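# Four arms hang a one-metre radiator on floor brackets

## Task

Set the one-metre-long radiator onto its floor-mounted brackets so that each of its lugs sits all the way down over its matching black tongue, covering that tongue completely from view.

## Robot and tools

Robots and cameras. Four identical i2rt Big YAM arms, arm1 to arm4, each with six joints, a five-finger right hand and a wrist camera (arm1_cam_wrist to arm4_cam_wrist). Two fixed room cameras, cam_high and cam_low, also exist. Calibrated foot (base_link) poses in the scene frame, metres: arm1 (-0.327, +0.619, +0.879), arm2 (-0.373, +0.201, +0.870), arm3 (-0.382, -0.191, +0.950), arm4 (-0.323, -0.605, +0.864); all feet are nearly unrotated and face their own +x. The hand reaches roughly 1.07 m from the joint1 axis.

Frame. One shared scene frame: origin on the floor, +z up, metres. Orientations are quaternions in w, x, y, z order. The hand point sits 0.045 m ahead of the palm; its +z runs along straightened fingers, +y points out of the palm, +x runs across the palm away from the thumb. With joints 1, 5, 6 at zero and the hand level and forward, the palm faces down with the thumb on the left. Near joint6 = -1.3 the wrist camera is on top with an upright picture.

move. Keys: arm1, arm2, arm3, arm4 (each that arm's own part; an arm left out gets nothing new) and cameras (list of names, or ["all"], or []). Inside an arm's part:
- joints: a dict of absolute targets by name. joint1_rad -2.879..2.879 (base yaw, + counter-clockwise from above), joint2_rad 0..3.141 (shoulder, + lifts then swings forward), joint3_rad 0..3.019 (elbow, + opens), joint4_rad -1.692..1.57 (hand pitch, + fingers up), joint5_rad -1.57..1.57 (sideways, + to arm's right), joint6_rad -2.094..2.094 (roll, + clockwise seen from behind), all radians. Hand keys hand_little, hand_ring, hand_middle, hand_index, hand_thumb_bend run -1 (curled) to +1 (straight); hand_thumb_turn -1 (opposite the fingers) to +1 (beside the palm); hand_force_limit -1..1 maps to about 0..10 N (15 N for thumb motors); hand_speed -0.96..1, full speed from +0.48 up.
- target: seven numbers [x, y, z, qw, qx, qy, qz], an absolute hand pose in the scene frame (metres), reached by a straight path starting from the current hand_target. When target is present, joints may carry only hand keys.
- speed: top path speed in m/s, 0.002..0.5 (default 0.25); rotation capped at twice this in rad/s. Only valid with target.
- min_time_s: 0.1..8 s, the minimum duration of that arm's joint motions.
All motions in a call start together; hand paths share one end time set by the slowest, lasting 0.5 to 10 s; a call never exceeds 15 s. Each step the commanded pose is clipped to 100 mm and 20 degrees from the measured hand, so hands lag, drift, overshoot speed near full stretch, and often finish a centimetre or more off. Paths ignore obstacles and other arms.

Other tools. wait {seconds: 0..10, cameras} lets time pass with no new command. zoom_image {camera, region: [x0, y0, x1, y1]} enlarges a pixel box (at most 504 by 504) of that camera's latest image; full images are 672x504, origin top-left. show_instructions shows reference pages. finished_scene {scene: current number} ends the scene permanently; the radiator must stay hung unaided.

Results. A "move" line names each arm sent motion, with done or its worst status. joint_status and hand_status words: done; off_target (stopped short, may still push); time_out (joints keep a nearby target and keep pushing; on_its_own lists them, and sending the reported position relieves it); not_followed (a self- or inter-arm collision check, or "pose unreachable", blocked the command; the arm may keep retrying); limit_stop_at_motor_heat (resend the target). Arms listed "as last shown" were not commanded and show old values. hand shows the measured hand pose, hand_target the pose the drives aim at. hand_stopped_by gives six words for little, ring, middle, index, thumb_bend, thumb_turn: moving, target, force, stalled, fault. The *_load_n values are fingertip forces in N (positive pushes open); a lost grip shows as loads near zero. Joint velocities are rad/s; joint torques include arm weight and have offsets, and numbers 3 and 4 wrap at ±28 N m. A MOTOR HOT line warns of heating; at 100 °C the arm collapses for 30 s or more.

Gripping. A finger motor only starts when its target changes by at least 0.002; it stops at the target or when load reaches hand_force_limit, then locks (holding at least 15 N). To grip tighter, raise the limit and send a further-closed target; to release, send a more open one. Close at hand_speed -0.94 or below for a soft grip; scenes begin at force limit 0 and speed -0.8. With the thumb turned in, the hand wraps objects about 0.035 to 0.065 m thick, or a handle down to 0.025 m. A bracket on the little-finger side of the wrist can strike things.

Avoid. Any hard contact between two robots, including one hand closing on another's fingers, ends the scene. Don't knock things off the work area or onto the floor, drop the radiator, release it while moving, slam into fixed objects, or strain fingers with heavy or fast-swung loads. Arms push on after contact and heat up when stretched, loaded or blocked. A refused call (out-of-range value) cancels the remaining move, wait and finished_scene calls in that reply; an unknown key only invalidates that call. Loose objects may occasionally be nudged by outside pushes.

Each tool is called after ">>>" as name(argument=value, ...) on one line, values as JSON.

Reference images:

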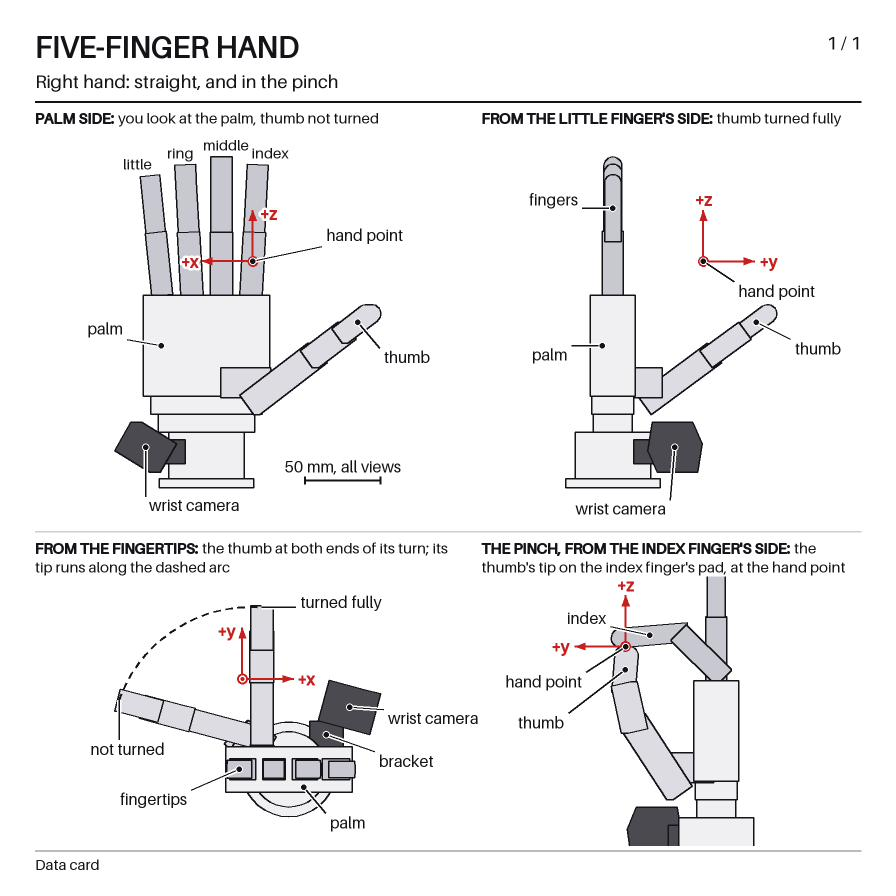

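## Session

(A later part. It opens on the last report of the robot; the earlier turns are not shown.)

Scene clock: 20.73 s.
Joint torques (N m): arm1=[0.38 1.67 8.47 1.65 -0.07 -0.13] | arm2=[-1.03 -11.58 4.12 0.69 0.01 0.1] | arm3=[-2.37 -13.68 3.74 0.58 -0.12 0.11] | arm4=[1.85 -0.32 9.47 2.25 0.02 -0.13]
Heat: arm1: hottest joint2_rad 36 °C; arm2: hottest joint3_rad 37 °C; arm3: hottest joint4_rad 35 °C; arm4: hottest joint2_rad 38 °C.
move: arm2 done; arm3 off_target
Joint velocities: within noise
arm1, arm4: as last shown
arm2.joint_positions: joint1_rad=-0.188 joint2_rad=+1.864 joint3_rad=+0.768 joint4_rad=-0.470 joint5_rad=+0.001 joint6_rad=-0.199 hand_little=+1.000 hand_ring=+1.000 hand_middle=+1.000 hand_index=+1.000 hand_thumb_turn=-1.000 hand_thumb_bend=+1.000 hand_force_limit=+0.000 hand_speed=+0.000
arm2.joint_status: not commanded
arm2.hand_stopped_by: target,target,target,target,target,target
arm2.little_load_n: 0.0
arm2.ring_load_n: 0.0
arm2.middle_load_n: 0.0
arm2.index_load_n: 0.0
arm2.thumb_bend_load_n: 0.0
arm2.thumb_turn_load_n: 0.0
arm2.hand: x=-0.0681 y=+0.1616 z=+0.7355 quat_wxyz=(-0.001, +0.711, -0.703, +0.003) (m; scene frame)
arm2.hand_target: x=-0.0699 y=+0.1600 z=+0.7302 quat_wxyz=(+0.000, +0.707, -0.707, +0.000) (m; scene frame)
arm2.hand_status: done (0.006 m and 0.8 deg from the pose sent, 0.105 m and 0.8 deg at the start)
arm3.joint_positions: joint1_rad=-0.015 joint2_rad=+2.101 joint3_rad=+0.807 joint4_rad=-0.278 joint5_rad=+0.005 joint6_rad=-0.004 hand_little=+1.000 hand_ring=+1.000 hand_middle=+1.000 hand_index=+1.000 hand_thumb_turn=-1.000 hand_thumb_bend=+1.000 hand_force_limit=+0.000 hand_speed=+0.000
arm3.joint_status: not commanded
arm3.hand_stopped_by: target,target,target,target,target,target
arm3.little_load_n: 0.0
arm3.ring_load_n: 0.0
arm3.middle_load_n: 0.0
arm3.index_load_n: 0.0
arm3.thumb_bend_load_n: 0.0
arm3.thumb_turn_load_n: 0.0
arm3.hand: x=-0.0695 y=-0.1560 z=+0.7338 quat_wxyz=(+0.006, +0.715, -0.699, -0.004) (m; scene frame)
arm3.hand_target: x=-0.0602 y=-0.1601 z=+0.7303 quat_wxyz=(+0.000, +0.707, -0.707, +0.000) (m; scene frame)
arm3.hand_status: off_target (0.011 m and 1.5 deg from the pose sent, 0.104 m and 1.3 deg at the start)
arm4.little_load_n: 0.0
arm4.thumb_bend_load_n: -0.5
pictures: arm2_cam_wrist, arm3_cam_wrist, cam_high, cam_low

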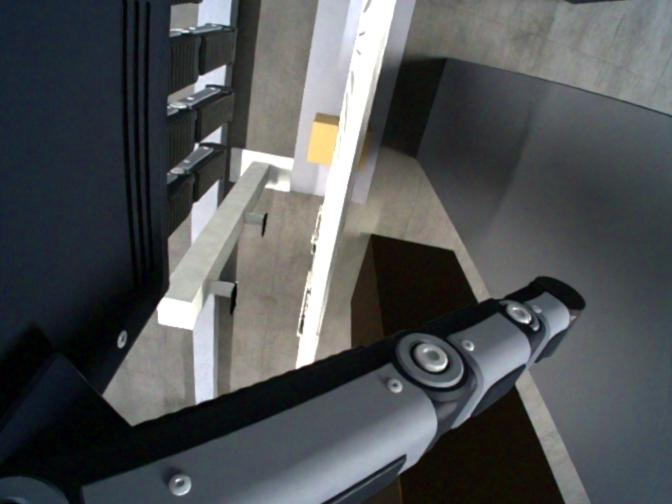

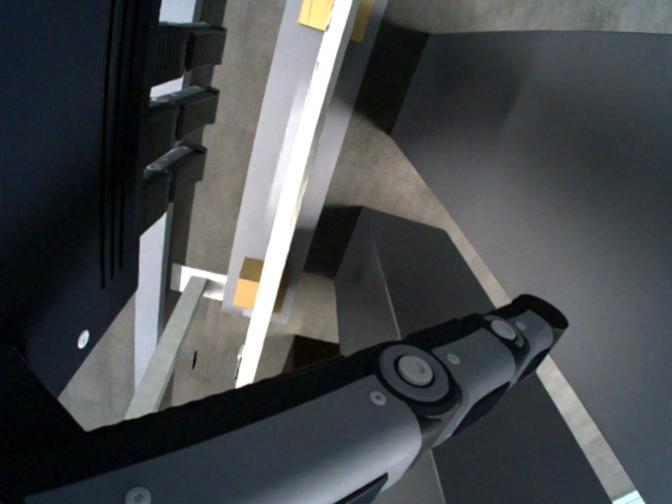

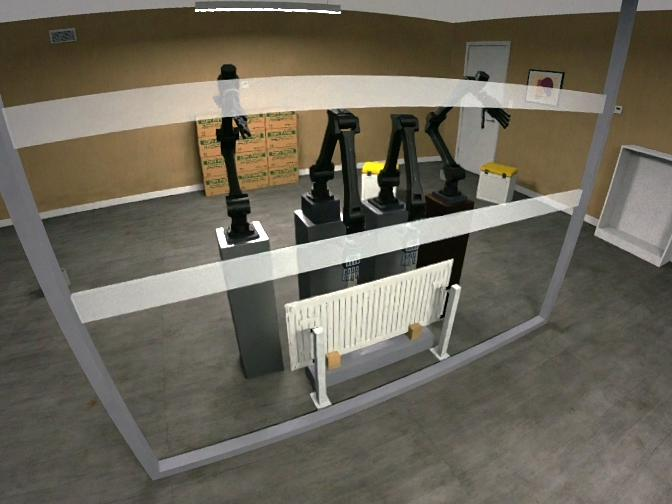

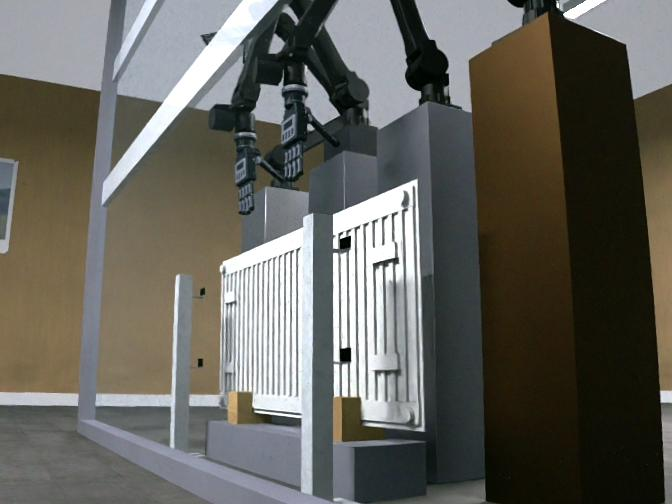

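>>> move(arm1={"target": [-0.06, 0.45, 0.78, 0, 0.7071, -0.7071, 0], "speed": 0.3, "joints": {"hand_thumb_turn": -1, "hand_speed": 0}}, arm4={"target": [-0.06, -0.50, 0.78, 0, 0.7071, -0.7071, 0], "speed": 0.3, "joints": {"hand_thumb_turn": -1, "hand_speed": 0}}, cameras=["all"])

Scene clock: 34.60 s.
Joint torques (N m): arm1=[-0.56 -9.93 5.81 0.44 0.09 0.01] | arm2=[-1.14 -11.46 4.08 0.65 0.01 0.13] | arm3=[-2.37 -13.45 3.78 0.58 -0.12 0.12] | arm4=[0.62 -9.11 6.74 0.23 -0.07 0.08]
Heat: arm1: hottest joint5_rad 36 °C; arm2: hottest joint3_rad 36 °C; arm3: hottest joint4_rad 35 °C; arm4: hottest joint2_rad 37 °C.
move: arm1 off_target; arm4 off_target
Joint velocities: within noise
arm1.joint_positions: joint1_rad=-0.603 joint2_rad=+1.790 joint3_rad=+0.784 joint4_rad=-0.606 joint5_rad=-0.006 joint6_rad=-0.559 hand_little=+1.000 hand_ring=+1.000 hand_middle=+1.000 hand_index=+1.000 hand_thumb_turn=-1.000 hand_thumb_bend=+1.000 hand_force_limit=+0.000 hand_speed=+0.000
arm1.joint_status: all done
arm1.hand_stopped_by: target,target,target,target,target,target
arm1.little_load_n: 0.0
arm1.ring_load_n: 0.0
arm1.middle_load_n: 0.0
arm1.index_load_n: 0.0
arm1.thumb_bend_load_n: 0.0
arm1.thumb_turn_load_n: 0.0
arm1.hand: x=-0.0746 y=+0.4624 z=+0.7779 quat_wxyz=(+0.003, +0.715, -0.699, -0.018) (m; scene frame)
arm1.hand_target: x=-0.0603 y=+0.4501 z=+0.7805 quat_wxyz=(+0.000, +0.707, -0.707, +0.000) (m; scene frame)
arm1.hand_status: off_target (0.019 m and 2.4 deg from the pose sent, 0.586 m and 95.4 deg at the start)
arm2, arm3: as last shown
arm4.joint_positions: joint1_rad=+0.222 joint2_rad=+1.621 joint3_rad=+0.637 joint4_rad=-0.596 joint5_rad=-0.008 joint6_rad=+0.208 hand_little=+1.000 hand_ring=+1.000 hand_middle=+1.000 hand_index=+1.000 hand_thumb_turn=-1.000 hand_thumb_bend=+1.000 hand_force_limit=+0.000 hand_speed=+0.000
arm4.joint_status: all done
arm4.hand_stopped_by: target,target,target,target,target,target
arm4.little_load_n: 0.0
arm4.ring_load_n: 0.0
arm4.middle_load_n: 0.0
arm4.index_load_n: 0.0
arm4.thumb_bend_load_n: 0.0
arm4.thumb_turn_load_n: 0.0
arm4.hand: x=-0.0757 y=-0.5026 z=+0.7803 quat_wxyz=(+0.009, +0.715, -0.699, -0.004) (m; scene frame)
arm4.hand_target: x=-0.0601 y=-0.5002 z=+0.7804 quat_wxyz=(+0.000, +0.707, -0.707, +0.000) (m; scene frame)
arm4.hand_status: off_target (0.016 m and 1.8 deg from the pose sent, 0.607 m and 83.0 deg at the start)
pictures: arm1_cam_wrist, arm2_cam_wrist, arm3_cam_wrist, arm4_cam_wrist, cam_high, cam_low

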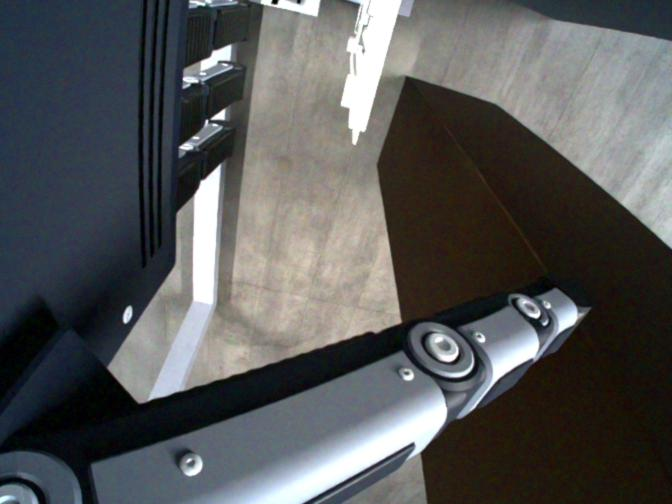

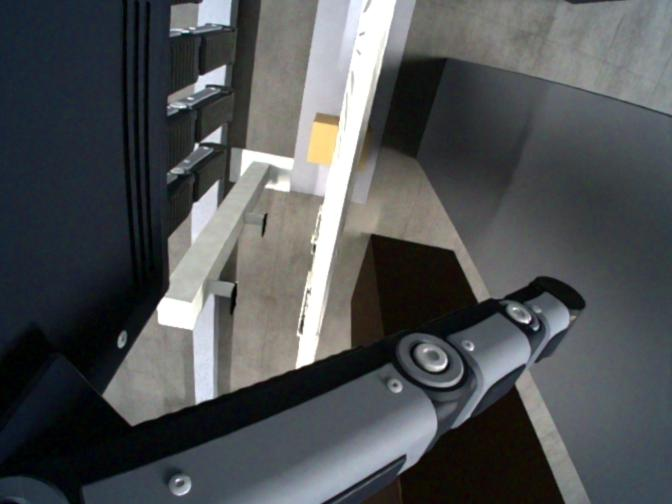

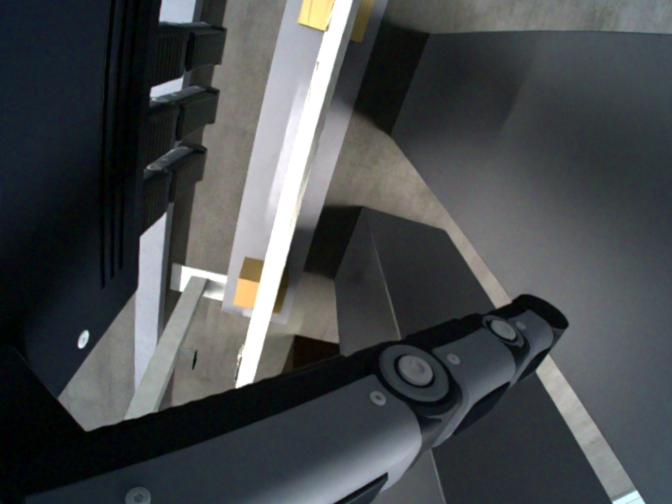

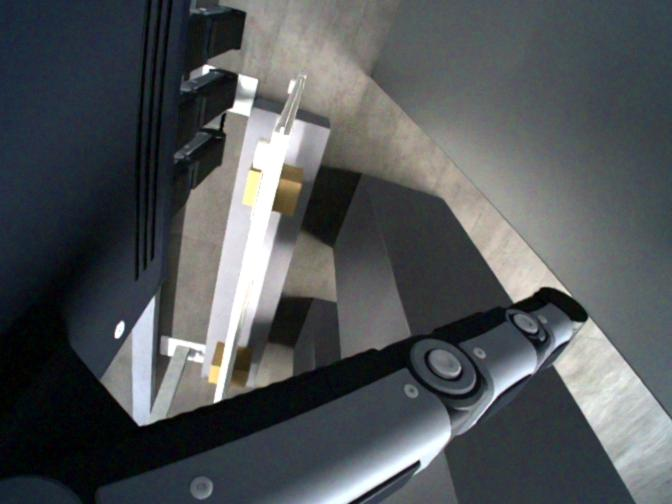

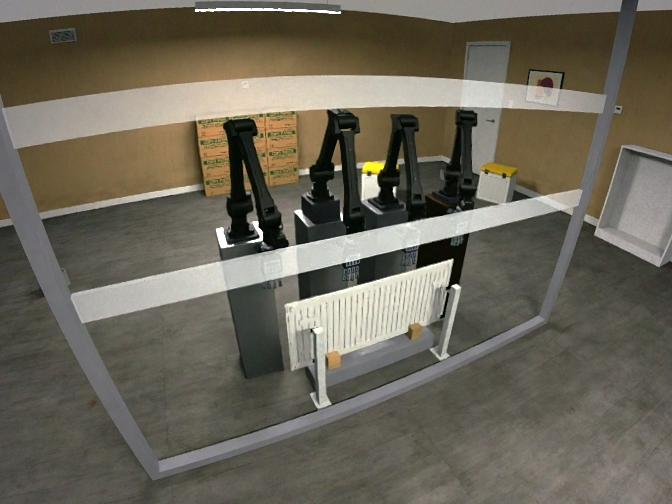

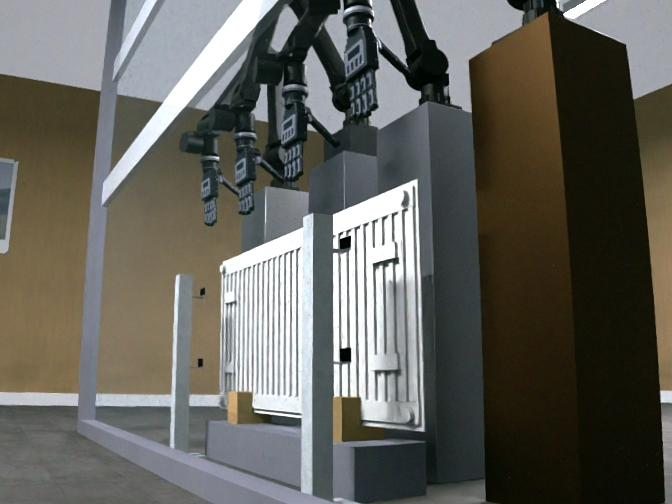

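>>> zoom_image(camera="arm4_cam_wrist", region=[180, 50, 350, 230])

>>> zoom_image(camera="arm4_cam_wrist", region=[130, 230, 330, 430])

>>> zoom_image(camera="arm1_cam_wrist", region=[240, 0, 440, 160])

Scaled by 2.800 from the camera's 672x504 image, which has a finer 960x720 frame.

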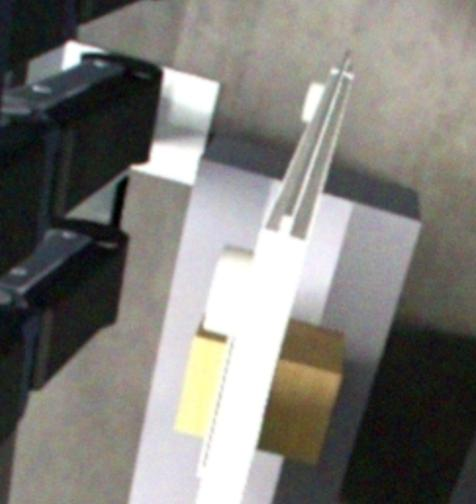

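Scaled by 2.520 from the camera's 672x504 image, which has a finer 960x720 frame.

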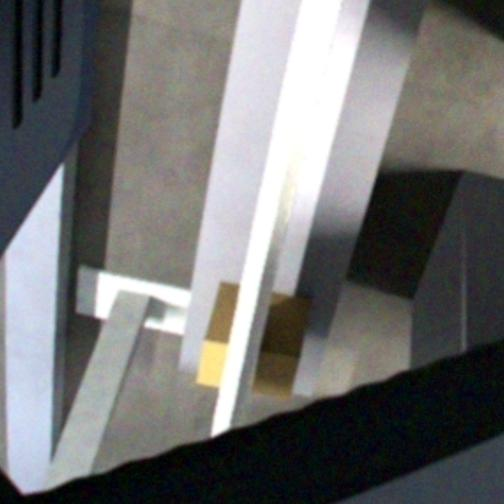

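Scaled by 2.520 from the camera's 672x504 image, which has a finer 960x720 frame.

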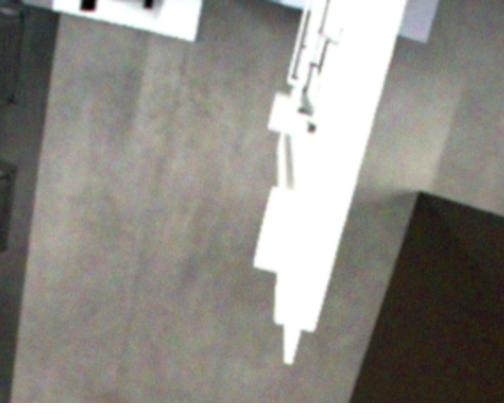

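>>> move(arm2={"target": [-0.098, 0.19, 0.65, 0, 0.7314, -0.6819, 0], "speed": 0.15}, arm3={"target": [-0.070, -0.21, 0.65, 0, 0.7014, -0.7128, 0], "speed": 0.15}, cameras=["all"])

>>> zoom_image(camera="cam_low", region=[180, 120, 440, 320])

>>> zoom_image(camera="cam_high", region=[270, 220, 490, 380])

Scene clock: 40.10 s.
Joint torques (N m): arm1=[-0.73 -9.76 5.83 0.44 0.09 0] | arm2=[0.44 -12.04 1.87 0.72 0.04 0.22] | arm3=[-2.2 -14.15 1.88 0.61 -0.13 -0.07] | arm4=[0.32 -9.11 6.78 0.35 -0.1 0.07]
Heat: arm1: hottest joint5_rad 36 °C; arm2: hottest joint3_rad 36 °C; arm3: hottest joint4_rad 35 °C; arm4: hottest joint2_rad 37 °C.
move: arm2 done; arm3 done
Joint velocities: within noise
arm1, arm4: as last shown
arm1.joint_positions: joint1_rad=-0.603 joint2_rad=+1.790 joint3_rad=+0.784 joint4_rad=-0.606 joint5_rad=-0.006 joint6_rad=-0.558 hand_little=+1.000 hand_ring=+1.000 hand_middle=+1.000 hand_index=+1.000 hand_thumb_turn=-1.000 hand_thumb_bend=+1.000 hand_force_limit=+0.000 hand_speed=+0.000
arm1.hand: x=-0.0746 y=+0.4625 z=+0.7779 quat_wxyz=(+0.003, +0.714, -0.700, -0.018) (m; scene frame)
arm2.joint_positions: joint1_rad=-0.118 joint2_rad=+2.080 joint3_rad=+0.709 joint4_rad=-0.193 joint5_rad=+0.000 joint6_rad=-0.194 hand_little=+1.000 hand_ring=+1.000 hand_middle=+1.000 hand_index=+1.000 hand_thumb_turn=-1.000 hand_thumb_bend=+1.000 hand_force_limit=+0.000 hand_speed=+0.000
arm2.joint_status: not commanded
arm2.hand_stopped_by: target,target,target,target,target,target
arm2.little_load_n: 0.0
arm2.ring_load_n: 0.0
arm2.middle_load_n: 0.0
arm2.index_load_n: 0.0
arm2.thumb_bend_load_n: 0.0
arm2.thumb_turn_load_n: 0.0
arm2.hand: x=-0.0951 y=+0.1869 z=+0.6553 quat_wxyz=(-0.002, +0.734, -0.679, +0.003) (m; scene frame)
arm2.hand_target: x=-0.0980 y=+0.1900 z=+0.6502 quat_wxyz=(+0.000, +0.732, -0.682, +0.000) (m; scene frame)
arm2.hand_status: done (0.007 m and 0.6 deg from the pose sent, 0.095 m and 3.3 deg at the start)
arm3.joint_positions: joint1_rad=-0.153 joint2_rad=+2.333 joint3_rad=+0.871 joint4_rad=-0.100 joint5_rad=+0.004 joint6_rad=-0.108 hand_little=+1.000 hand_ring=+1.000 hand_middle=+1.000 hand_index=+1.000 hand_thumb_turn=-1.000 hand_thumb_bend=+1.000 hand_force_limit=+0.000 hand_speed=+0.000
arm3.joint_status: not commanded
arm3.hand_stopped_by: target,target,target,target,target,target
arm3.little_load_n: 0.0
arm3.ring_load_n: 0.0
arm3.middle_load_n: 0.0
arm3.index_load_n: 0.0
arm3.thumb_bend_load_n: 0.0
arm3.thumb_turn_load_n: 0.0
arm3.hand: x=-0.0720 y=-0.2055 z=+0.6553 quat_wxyz=(+0.002, +0.703, -0.711, -0.001) (m; scene frame)
arm3.hand_target: x=-0.0701 y=-0.2099 z=+0.6501 quat_wxyz=(+0.000, +0.701, -0.713, +0.000) (m; scene frame)
arm3.hand_status: done (0.007 m and 0.3 deg from the pose sent, 0.100 m and 2.3 deg at the start)
arm4.joint_positions: joint1_rad=+0.222 joint2_rad=+1.621 joint3_rad=+0.637 joint4_rad=-0.596 joint5_rad=-0.008 joint6_rad=+0.209 hand_little=+1.000 hand_ring=+1.000 hand_middle=+1.000 hand_index=+1.000 hand_thumb_turn=-1.000 hand_thumb_bend=+1.000 hand_force_limit=+0.000 hand_speed=+0.000
arm4.little_load_n: -0.5
arm4.hand: x=-0.0757 y=-0.5025 z=+0.7803 quat_wxyz=(+0.009, +0.715, -0.699, -0.004) (m; scene frame)
arm4.hand_target: x=-0.0602 y=-0.5002 z=+0.7804 quat_wxyz=(+0.000, +0.707, -0.707, +0.000) (m; scene frame)
pictures: arm1_cam_wrist, arm2_cam_wrist, arm3_cam_wrist, arm4_cam_wrist, cam_high, cam_low

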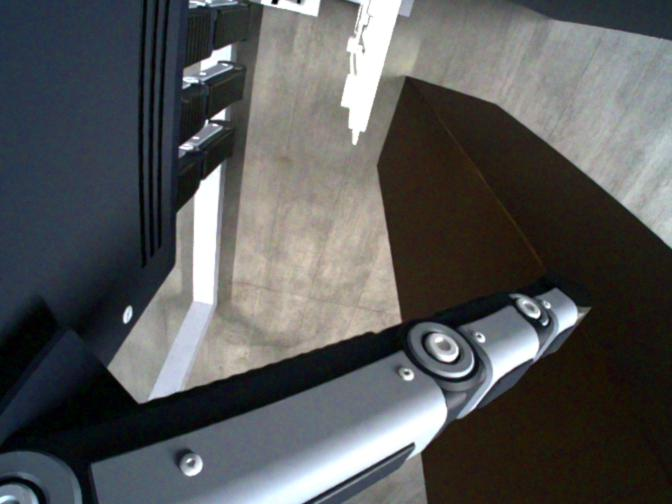

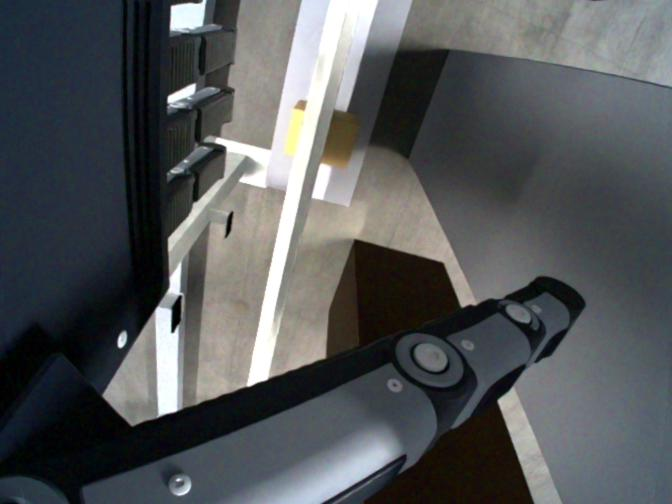

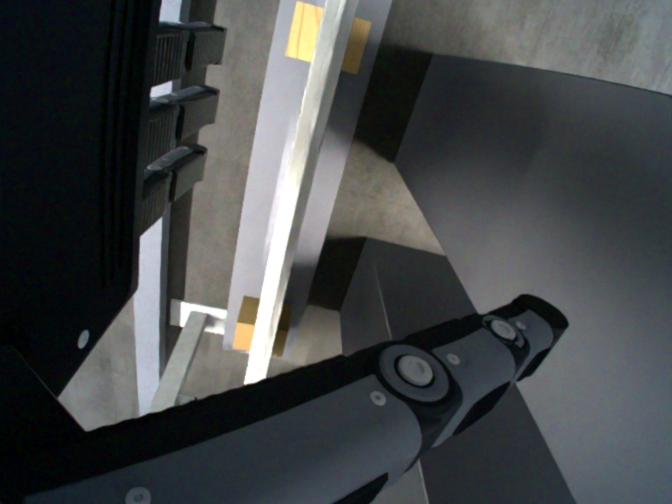

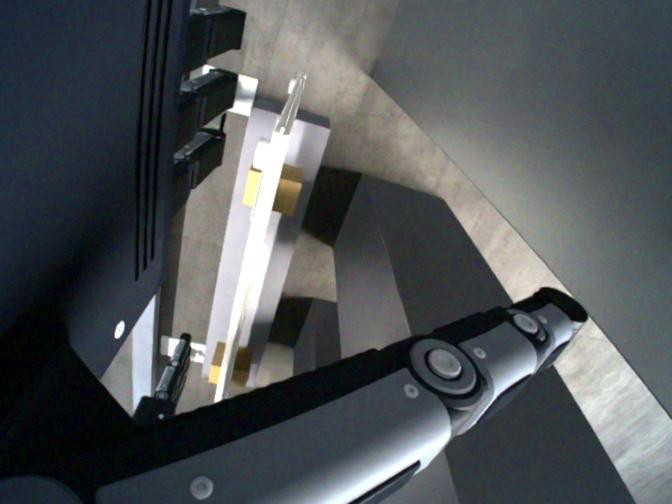

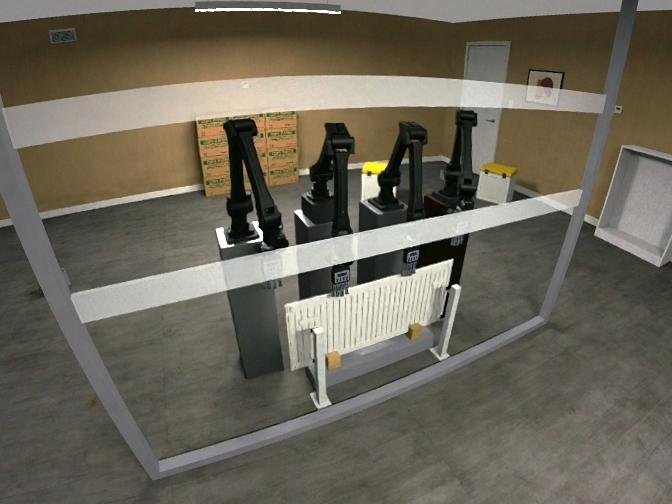

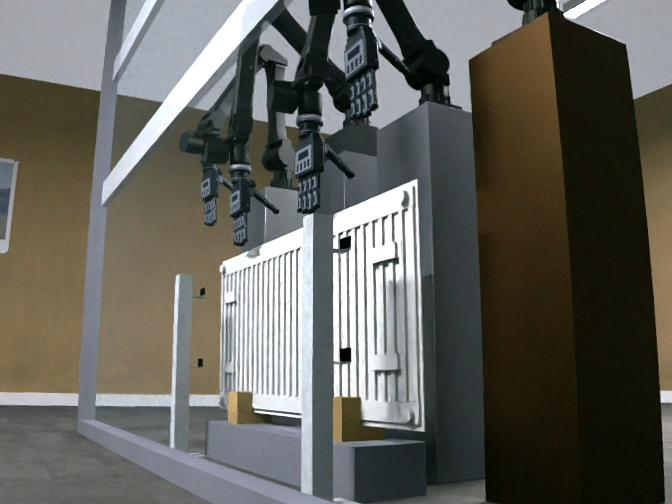

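Scaled by 1.938 from the camera's 672x504 image, which has a finer 960x720 frame.

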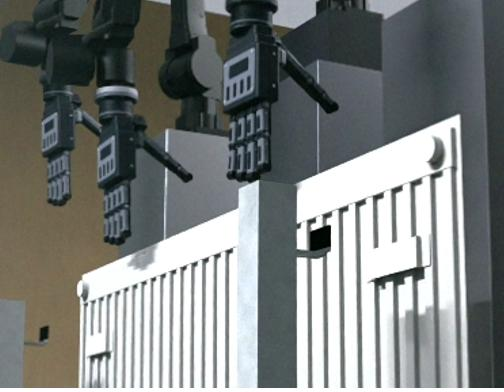

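Scaled by 2.291 from the camera's 672x504 image, which has a finer 960x720 frame.

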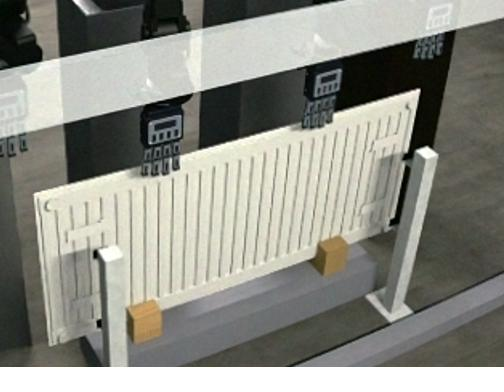

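>>> zoom_image(camera="arm2_cam_wrist", region=[150, 0, 410, 200])

>>> zoom_image(camera="arm2_cam_wrist", region=[130, 200, 390, 400])

>>> zoom_image(camera="arm3_cam_wrist", region=[150, 0, 410, 200])

>>> zoom_image(camera="arm3_cam_wrist", region=[130, 200, 390, 400])

Scaled by 1.938 from the camera's 672x504 image, which has a finer 960x720 frame.

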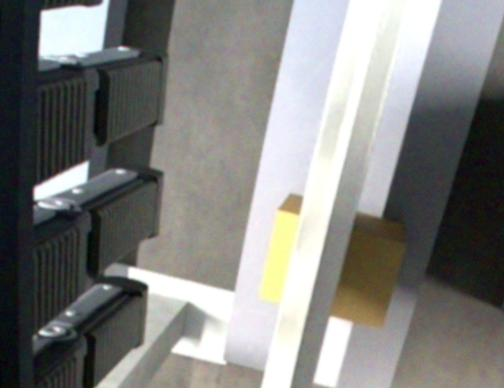

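Scaled by 1.938 from the camera's 672x504 image, which has a finer 960x720 frame.

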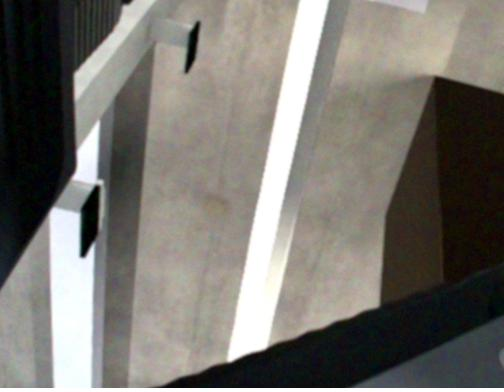

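Scaled by 1.938 from the camera's 672x504 image, which has a finer 960x720 frame.

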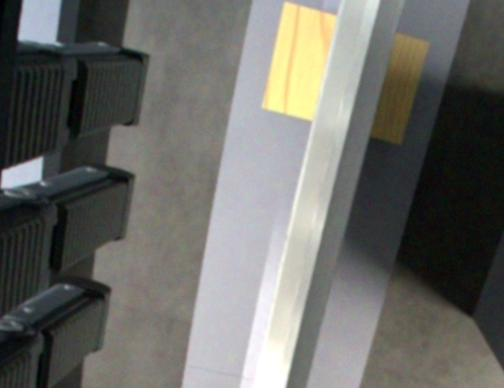

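Scaled by 1.938 from the camera's 672x504 image, which has a finer 960x720 frame.

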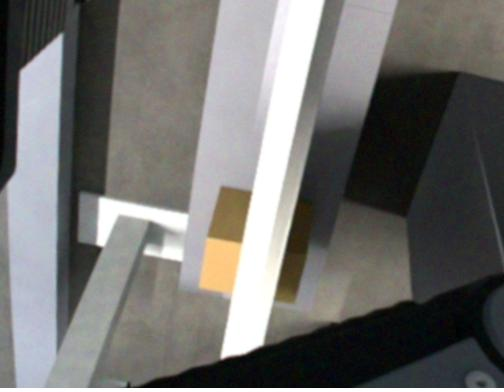

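>>> move(arm2={"target": [-0.100, 0.19, 0.60, 0, 0.7314, -0.6819, 0], "speed": 0.1}, arm3={"target": [-0.070, -0.21, 0.60, 0, 0.7014, -0.7128, 0], "speed": 0.1}, cameras=["all"])

>>> zoom_image(camera="cam_low", region=[180, 120, 440, 320])

>>> zoom_image(camera="cam_high", region=[270, 220, 490, 380])

>>> zoom_image(camera="arm2_cam_wrist", region=[150, 0, 410, 200])

>>> zoom_image(camera="arm3_cam_wrist", region=[150, 0, 410, 200])

Scene clock: 43.87 s.
Joint torques (N m): arm1=[-0.56 -9.88 5.82 0.46 0.1 0.01] | arm2=[0.26 -12.4 1.58 0.73 0.02 0.2] | arm3=[-2.14 -14.8 0.95 0.62 -0.12 -0.06] | arm4=[0.44 -8.94 6.89 0.25 -0.07 0.06]
Heat: arm1: hottest joint5_rad 36 °C; arm2: hottest joint3_rad 36 °C; arm3: hottest joint4_rad 35 °C; arm4: hottest joint2_rad 37 °C.
move: arm2 done; arm3 done
Joint velocities: within noise
arm1, arm4: as last shown
arm2.joint_positions: joint1_rad=-0.118 joint2_rad=+2.242 joint3_rad=+0.741 joint4_rad=-0.070 joint5_rad=+0.000 joint6_rad=-0.194 hand_little=+1.000 hand_ring=+1.000 hand_middle=+1.000 hand_index=+1.000 hand_thumb_turn=-1.000 hand_thumb_bend=+1.000 hand_force_limit=+0.000 hand_speed=+0.000
arm2.joint_status: not commanded
arm2.hand_stopped_by: target,target,target,target,target,target
arm2.little_load_n: 0.0
arm2.ring_load_n: 0.0
arm2.middle_load_n: 0.0
arm2.index_load_n: 0.0
arm2.thumb_bend_load_n: 0.0
arm2.thumb_turn_load_n: 0.0
arm2.hand: x=-0.1010 y=+0.1875 z=+0.6057 quat_wxyz=(+0.000, +0.734, -0.679, +0.000) (m; scene frame)
arm2.hand_target: x=-0.1000 y=+0.1900 z=+0.6001 quat_wxyz=(+0.000, +0.732, -0.682, +0.000) (m; scene frame)
arm2.hand_status: done (0.006 m and 0.4 deg from the pose sent, 0.056 m and 0.6 deg at the start)
arm3.joint_positions: joint1_rad=-0.153 joint2_rad=+2.480 joint3_rad=+0.947 joint4_rad=-0.026 joint5_rad=+0.004 joint6_rad=-0.108 hand_little=+1.000 hand_ring=+1.000 hand_middle=+1.000 hand_index=+1.000 hand_thumb_turn=-1.000 hand_thumb_bend=+1.000 hand_force_limit=+0.000 hand_speed=+0.000
arm3.joint_status: not commanded
arm3.hand_stopped_by: target,target,target,target,target,target
arm3.little_load_n: 0.0
arm3.ring_load_n: 0.0
arm3.middle_load_n: 0.0
arm3.index_load_n: 0.0
arm3.thumb_bend_load_n: 0.0
arm3.thumb_turn_load_n: 0.0
arm3.hand: x=-0.0694 y=-0.2058 z=+0.6052 quat_wxyz=(+0.001, +0.703, -0.711, +0.001) (m; scene frame)
arm3.hand_target: x=-0.0701 y=-0.2099 z=+0.6002 quat_wxyz=(+0.000, +0.701, -0.713, +0.000) (m; scene frame)
arm3.hand_status: done (0.007 m and 0.3 deg from the pose sent, 0.056 m and 0.3 deg at the start)
arm4.little_load_n: 0.0
pictures: arm1_cam_wrist, arm2_cam_wrist, arm3_cam_wrist, arm4_cam_wrist, cam_high, cam_low

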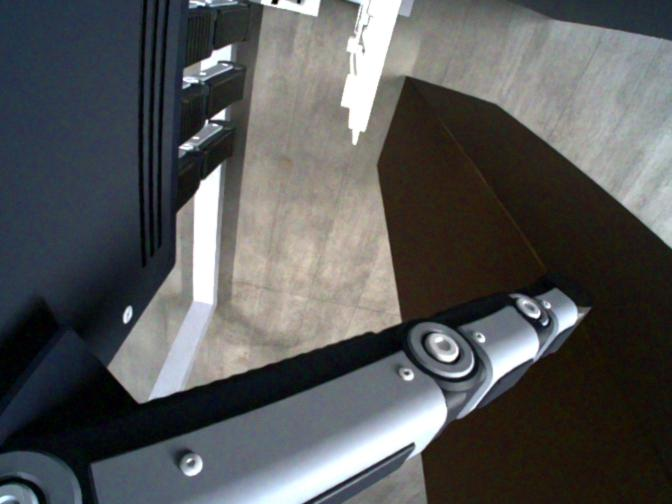

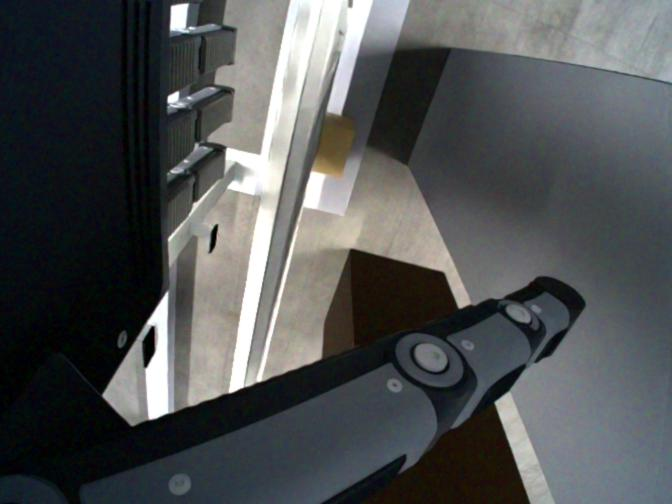

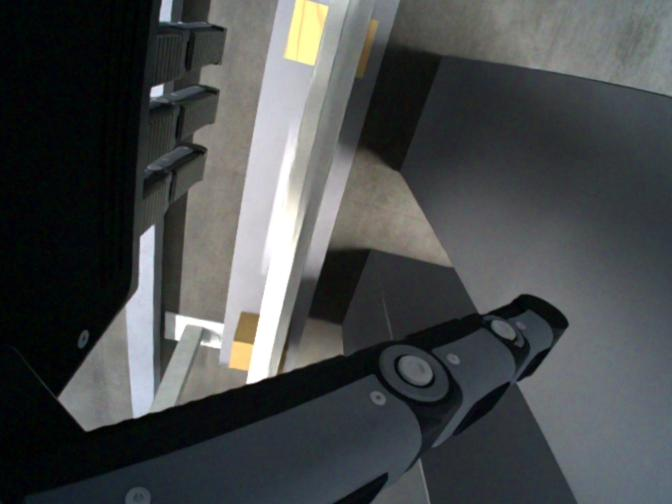

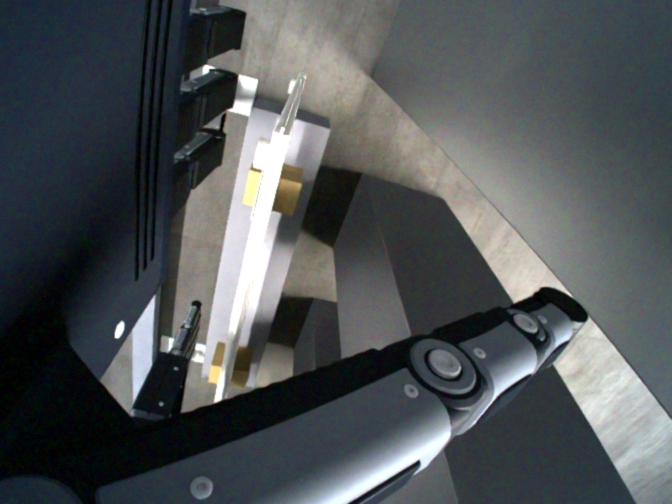

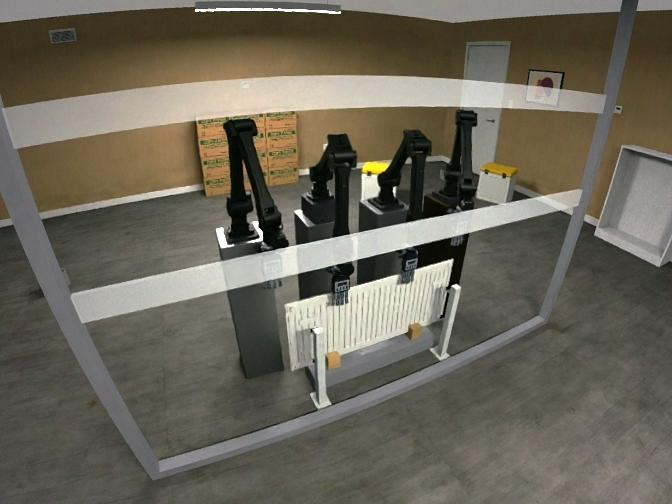

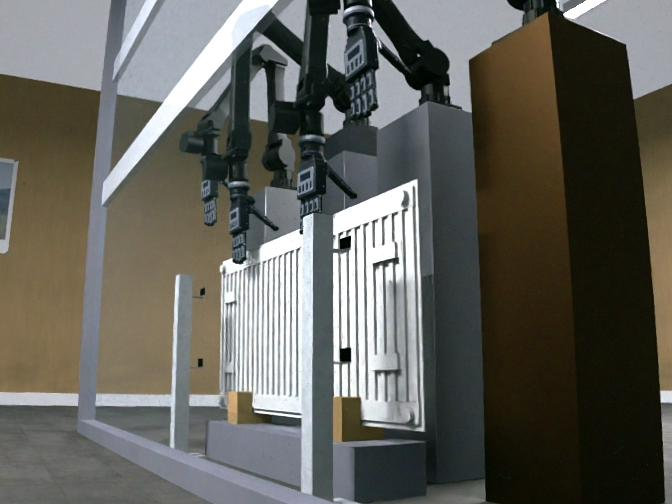

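Scaled by 1.938 from the camera's 672x504 image, which has a finer 960x720 frame.

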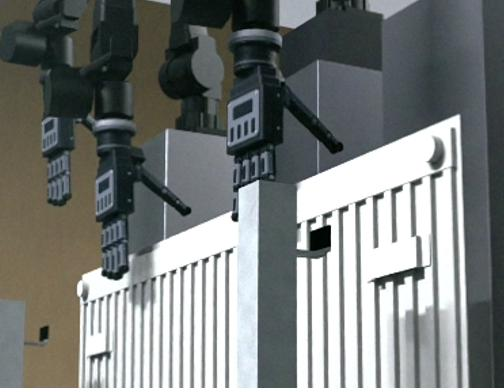

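Scaled by 2.291 from the camera's 672x504 image, which has a finer 960x720 frame.

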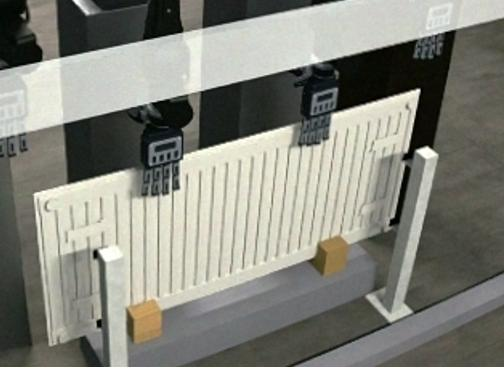

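Scaled by 1.938 from the camera's 672x504 image, which has a finer 960x720 frame.

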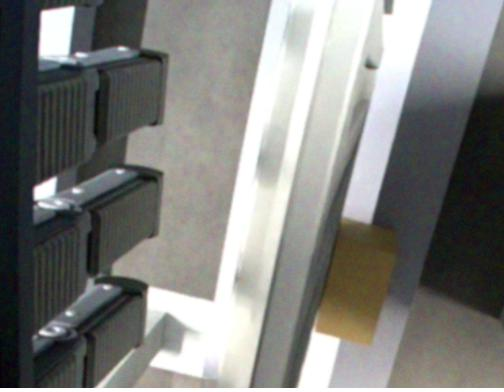

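Scaled by 1.938 from the camera's 672x504 image, which has a finer 960x720 frame.

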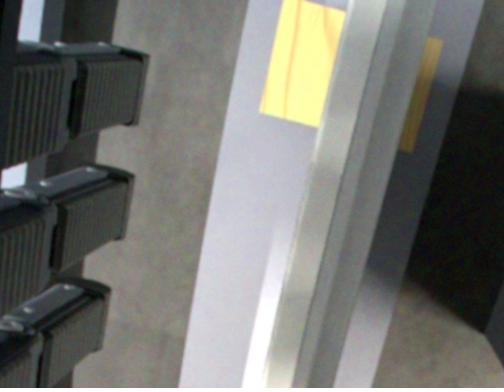

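>>> move(arm2={"target": [-0.101, 0.19, 0.540, 0, 0.7324, -0.6809, 0], "speed": 0.1}, arm3={"target": [-0.073, -0.21, 0.540, 0, 0.7055, -0.7087, 0], "speed": 0.1}, cameras=["arm2_cam_wrist", "arm3_cam_wrist", "cam_low", "cam_high"])

>>> zoom_image(camera="cam_low", region=[180, 120, 440, 320])

>>> zoom_image(camera="cam_high", region=[270, 220, 490, 380])

Scene clock: 46.40 s.
Joint torques (N m): arm1=[-0.79 -10.05 5.82 0.4 0.09 0.01] | arm2=[0.09 -13.22 0.42 0.72 0.04 0.21] | arm3=[-2.14 -15.27 0.51 0.65 -0.12 -0.05] | arm4=[0.56 -9.23 6.68 0.36 -0.07 0.07]
Heat: arm1: hottest joint2_rad 36 °C; arm2: hottest joint3_rad 36 °C; arm3: hottest joint4_rad 35 °C; arm4: hottest joint2_rad 37 °C.
move: arm2 done; arm3 done
Joint velocities: within noise
arm1, arm4: as last shown
arm2.joint_positions: joint1_rad=-0.118 joint2_rad=+2.432 joint3_rad=+0.822 joint4_rad=+0.041 joint5_rad=+0.000 joint6_rad=-0.194 hand_little=+1.000 hand_ring=+1.000 hand_middle=+1.000 hand_index=+1.000 hand_thumb_turn=-1.000 hand_thumb_bend=+1.000 hand_force_limit=+0.000 hand_speed=+0.000
arm2.joint_status: not commanded
arm2.hand_stopped_by: target,target,target,target,target,target
arm2.little_load_n: 0.0
arm2.ring_load_n: 0.0
arm2.middle_load_n: 0.0
arm2.index_load_n: 0.0
arm2.thumb_bend_load_n: 0.0
arm2.thumb_turn_load_n: 0.0
arm2.hand: x=-0.0991 y=+0.1872 z=+0.5459 quat_wxyz=(+0.000, +0.734, -0.679, +0.001) (m; scene frame)
arm2.hand_target: x=-0.1010 y=+0.1900 z=+0.5402 quat_wxyz=(+0.000, +0.733, -0.681, +0.000) (m; scene frame)
arm2.hand_status: done (0.007 m and 0.3 deg from the pose sent, 0.066 m and 0.3 deg at the start)
arm3.joint_positions: joint1_rad=-0.153 joint2_rad=+2.649 joint3_rad=+1.047 joint4_rad=+0.043 joint5_rad=+0.004 joint6_rad=-0.119 hand_little=+1.000 hand_ring=+1.000 hand_middle=+1.000 hand_index=+1.000 hand_thumb_turn=-1.000 hand_thumb_bend=+1.000 hand_force_limit=+0.000 hand_speed=+0.000
arm3.joint_status: not commanded
arm3.hand_stopped_by: target,target,target,target,target,target
arm3.little_load_n: 0.0
arm3.ring_load_n: 0.0
arm3.middle_load_n: 0.0
arm3.index_load_n: 0.0
arm3.thumb_bend_load_n: 0.0
arm3.thumb_turn_load_n: 0.0
arm3.hand: x=-0.0717 y=-0.2061 z=+0.5453 quat_wxyz=(+0.002, +0.707, -0.707, +0.000) (m; scene frame)
arm3.hand_target: x=-0.0731 y=-0.2099 z=+0.5401 quat_wxyz=(+0.000, +0.706, -0.709, +0.000) (m; scene frame)
arm3.hand_status: done (0.007 m and 0.3 deg from the pose sent, 0.065 m and 0.4 deg at the start)
pictures: arm2_cam_wrist, arm3_cam_wrist, cam_high, cam_low

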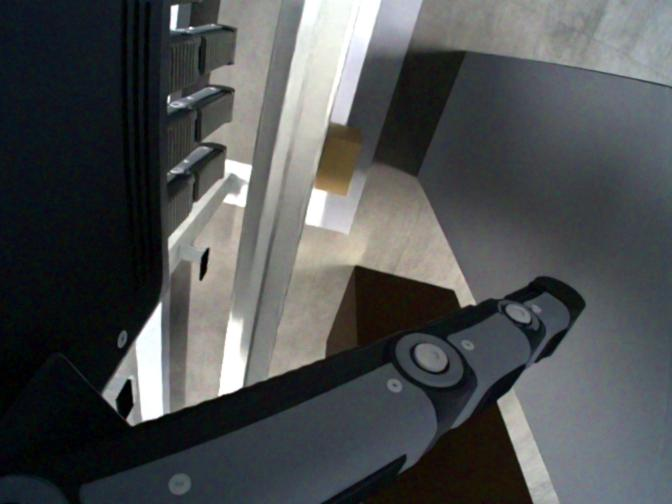

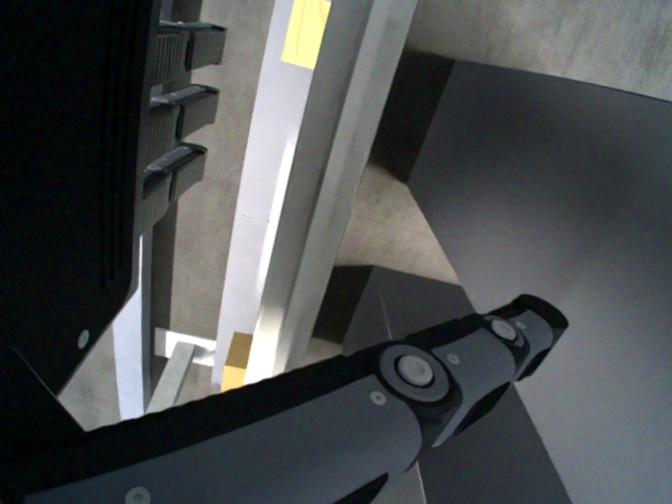

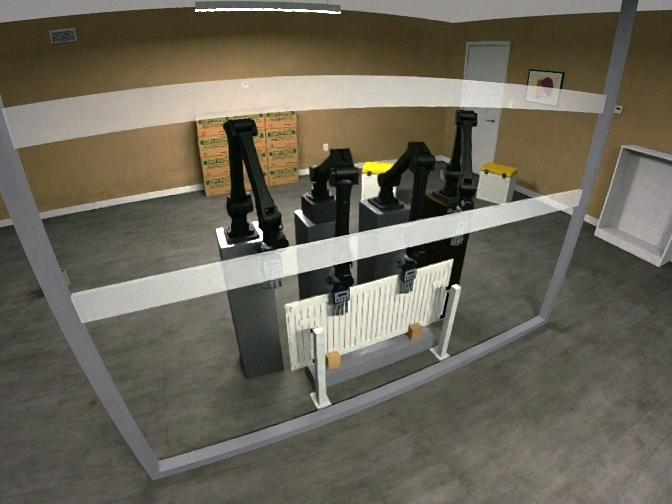

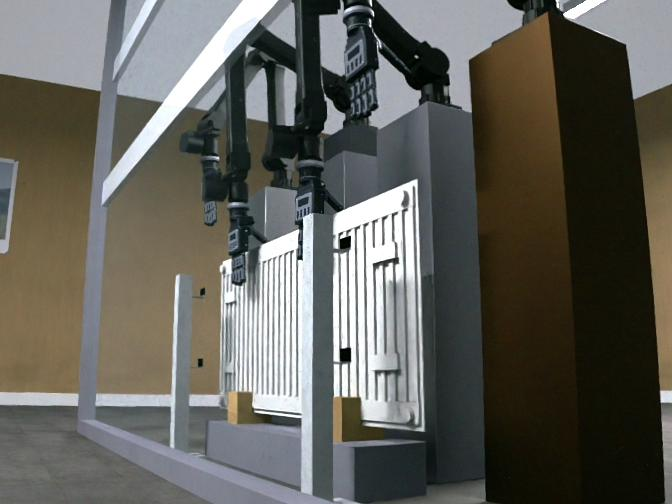

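Scaled by 1.938 from the camera's 672x504 image, which has a finer 960x720 frame.

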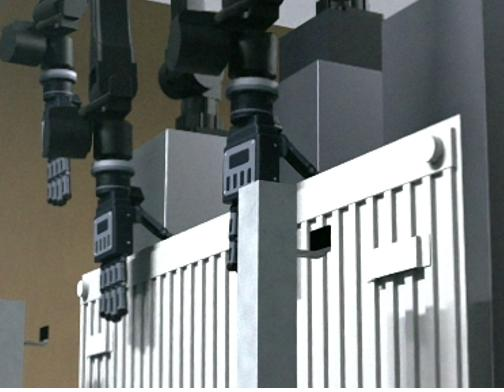

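Scaled by 2.291 from the camera's 672x504 image, which has a finer 960x720 frame.

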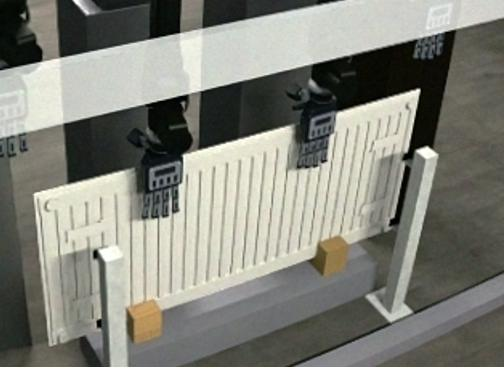

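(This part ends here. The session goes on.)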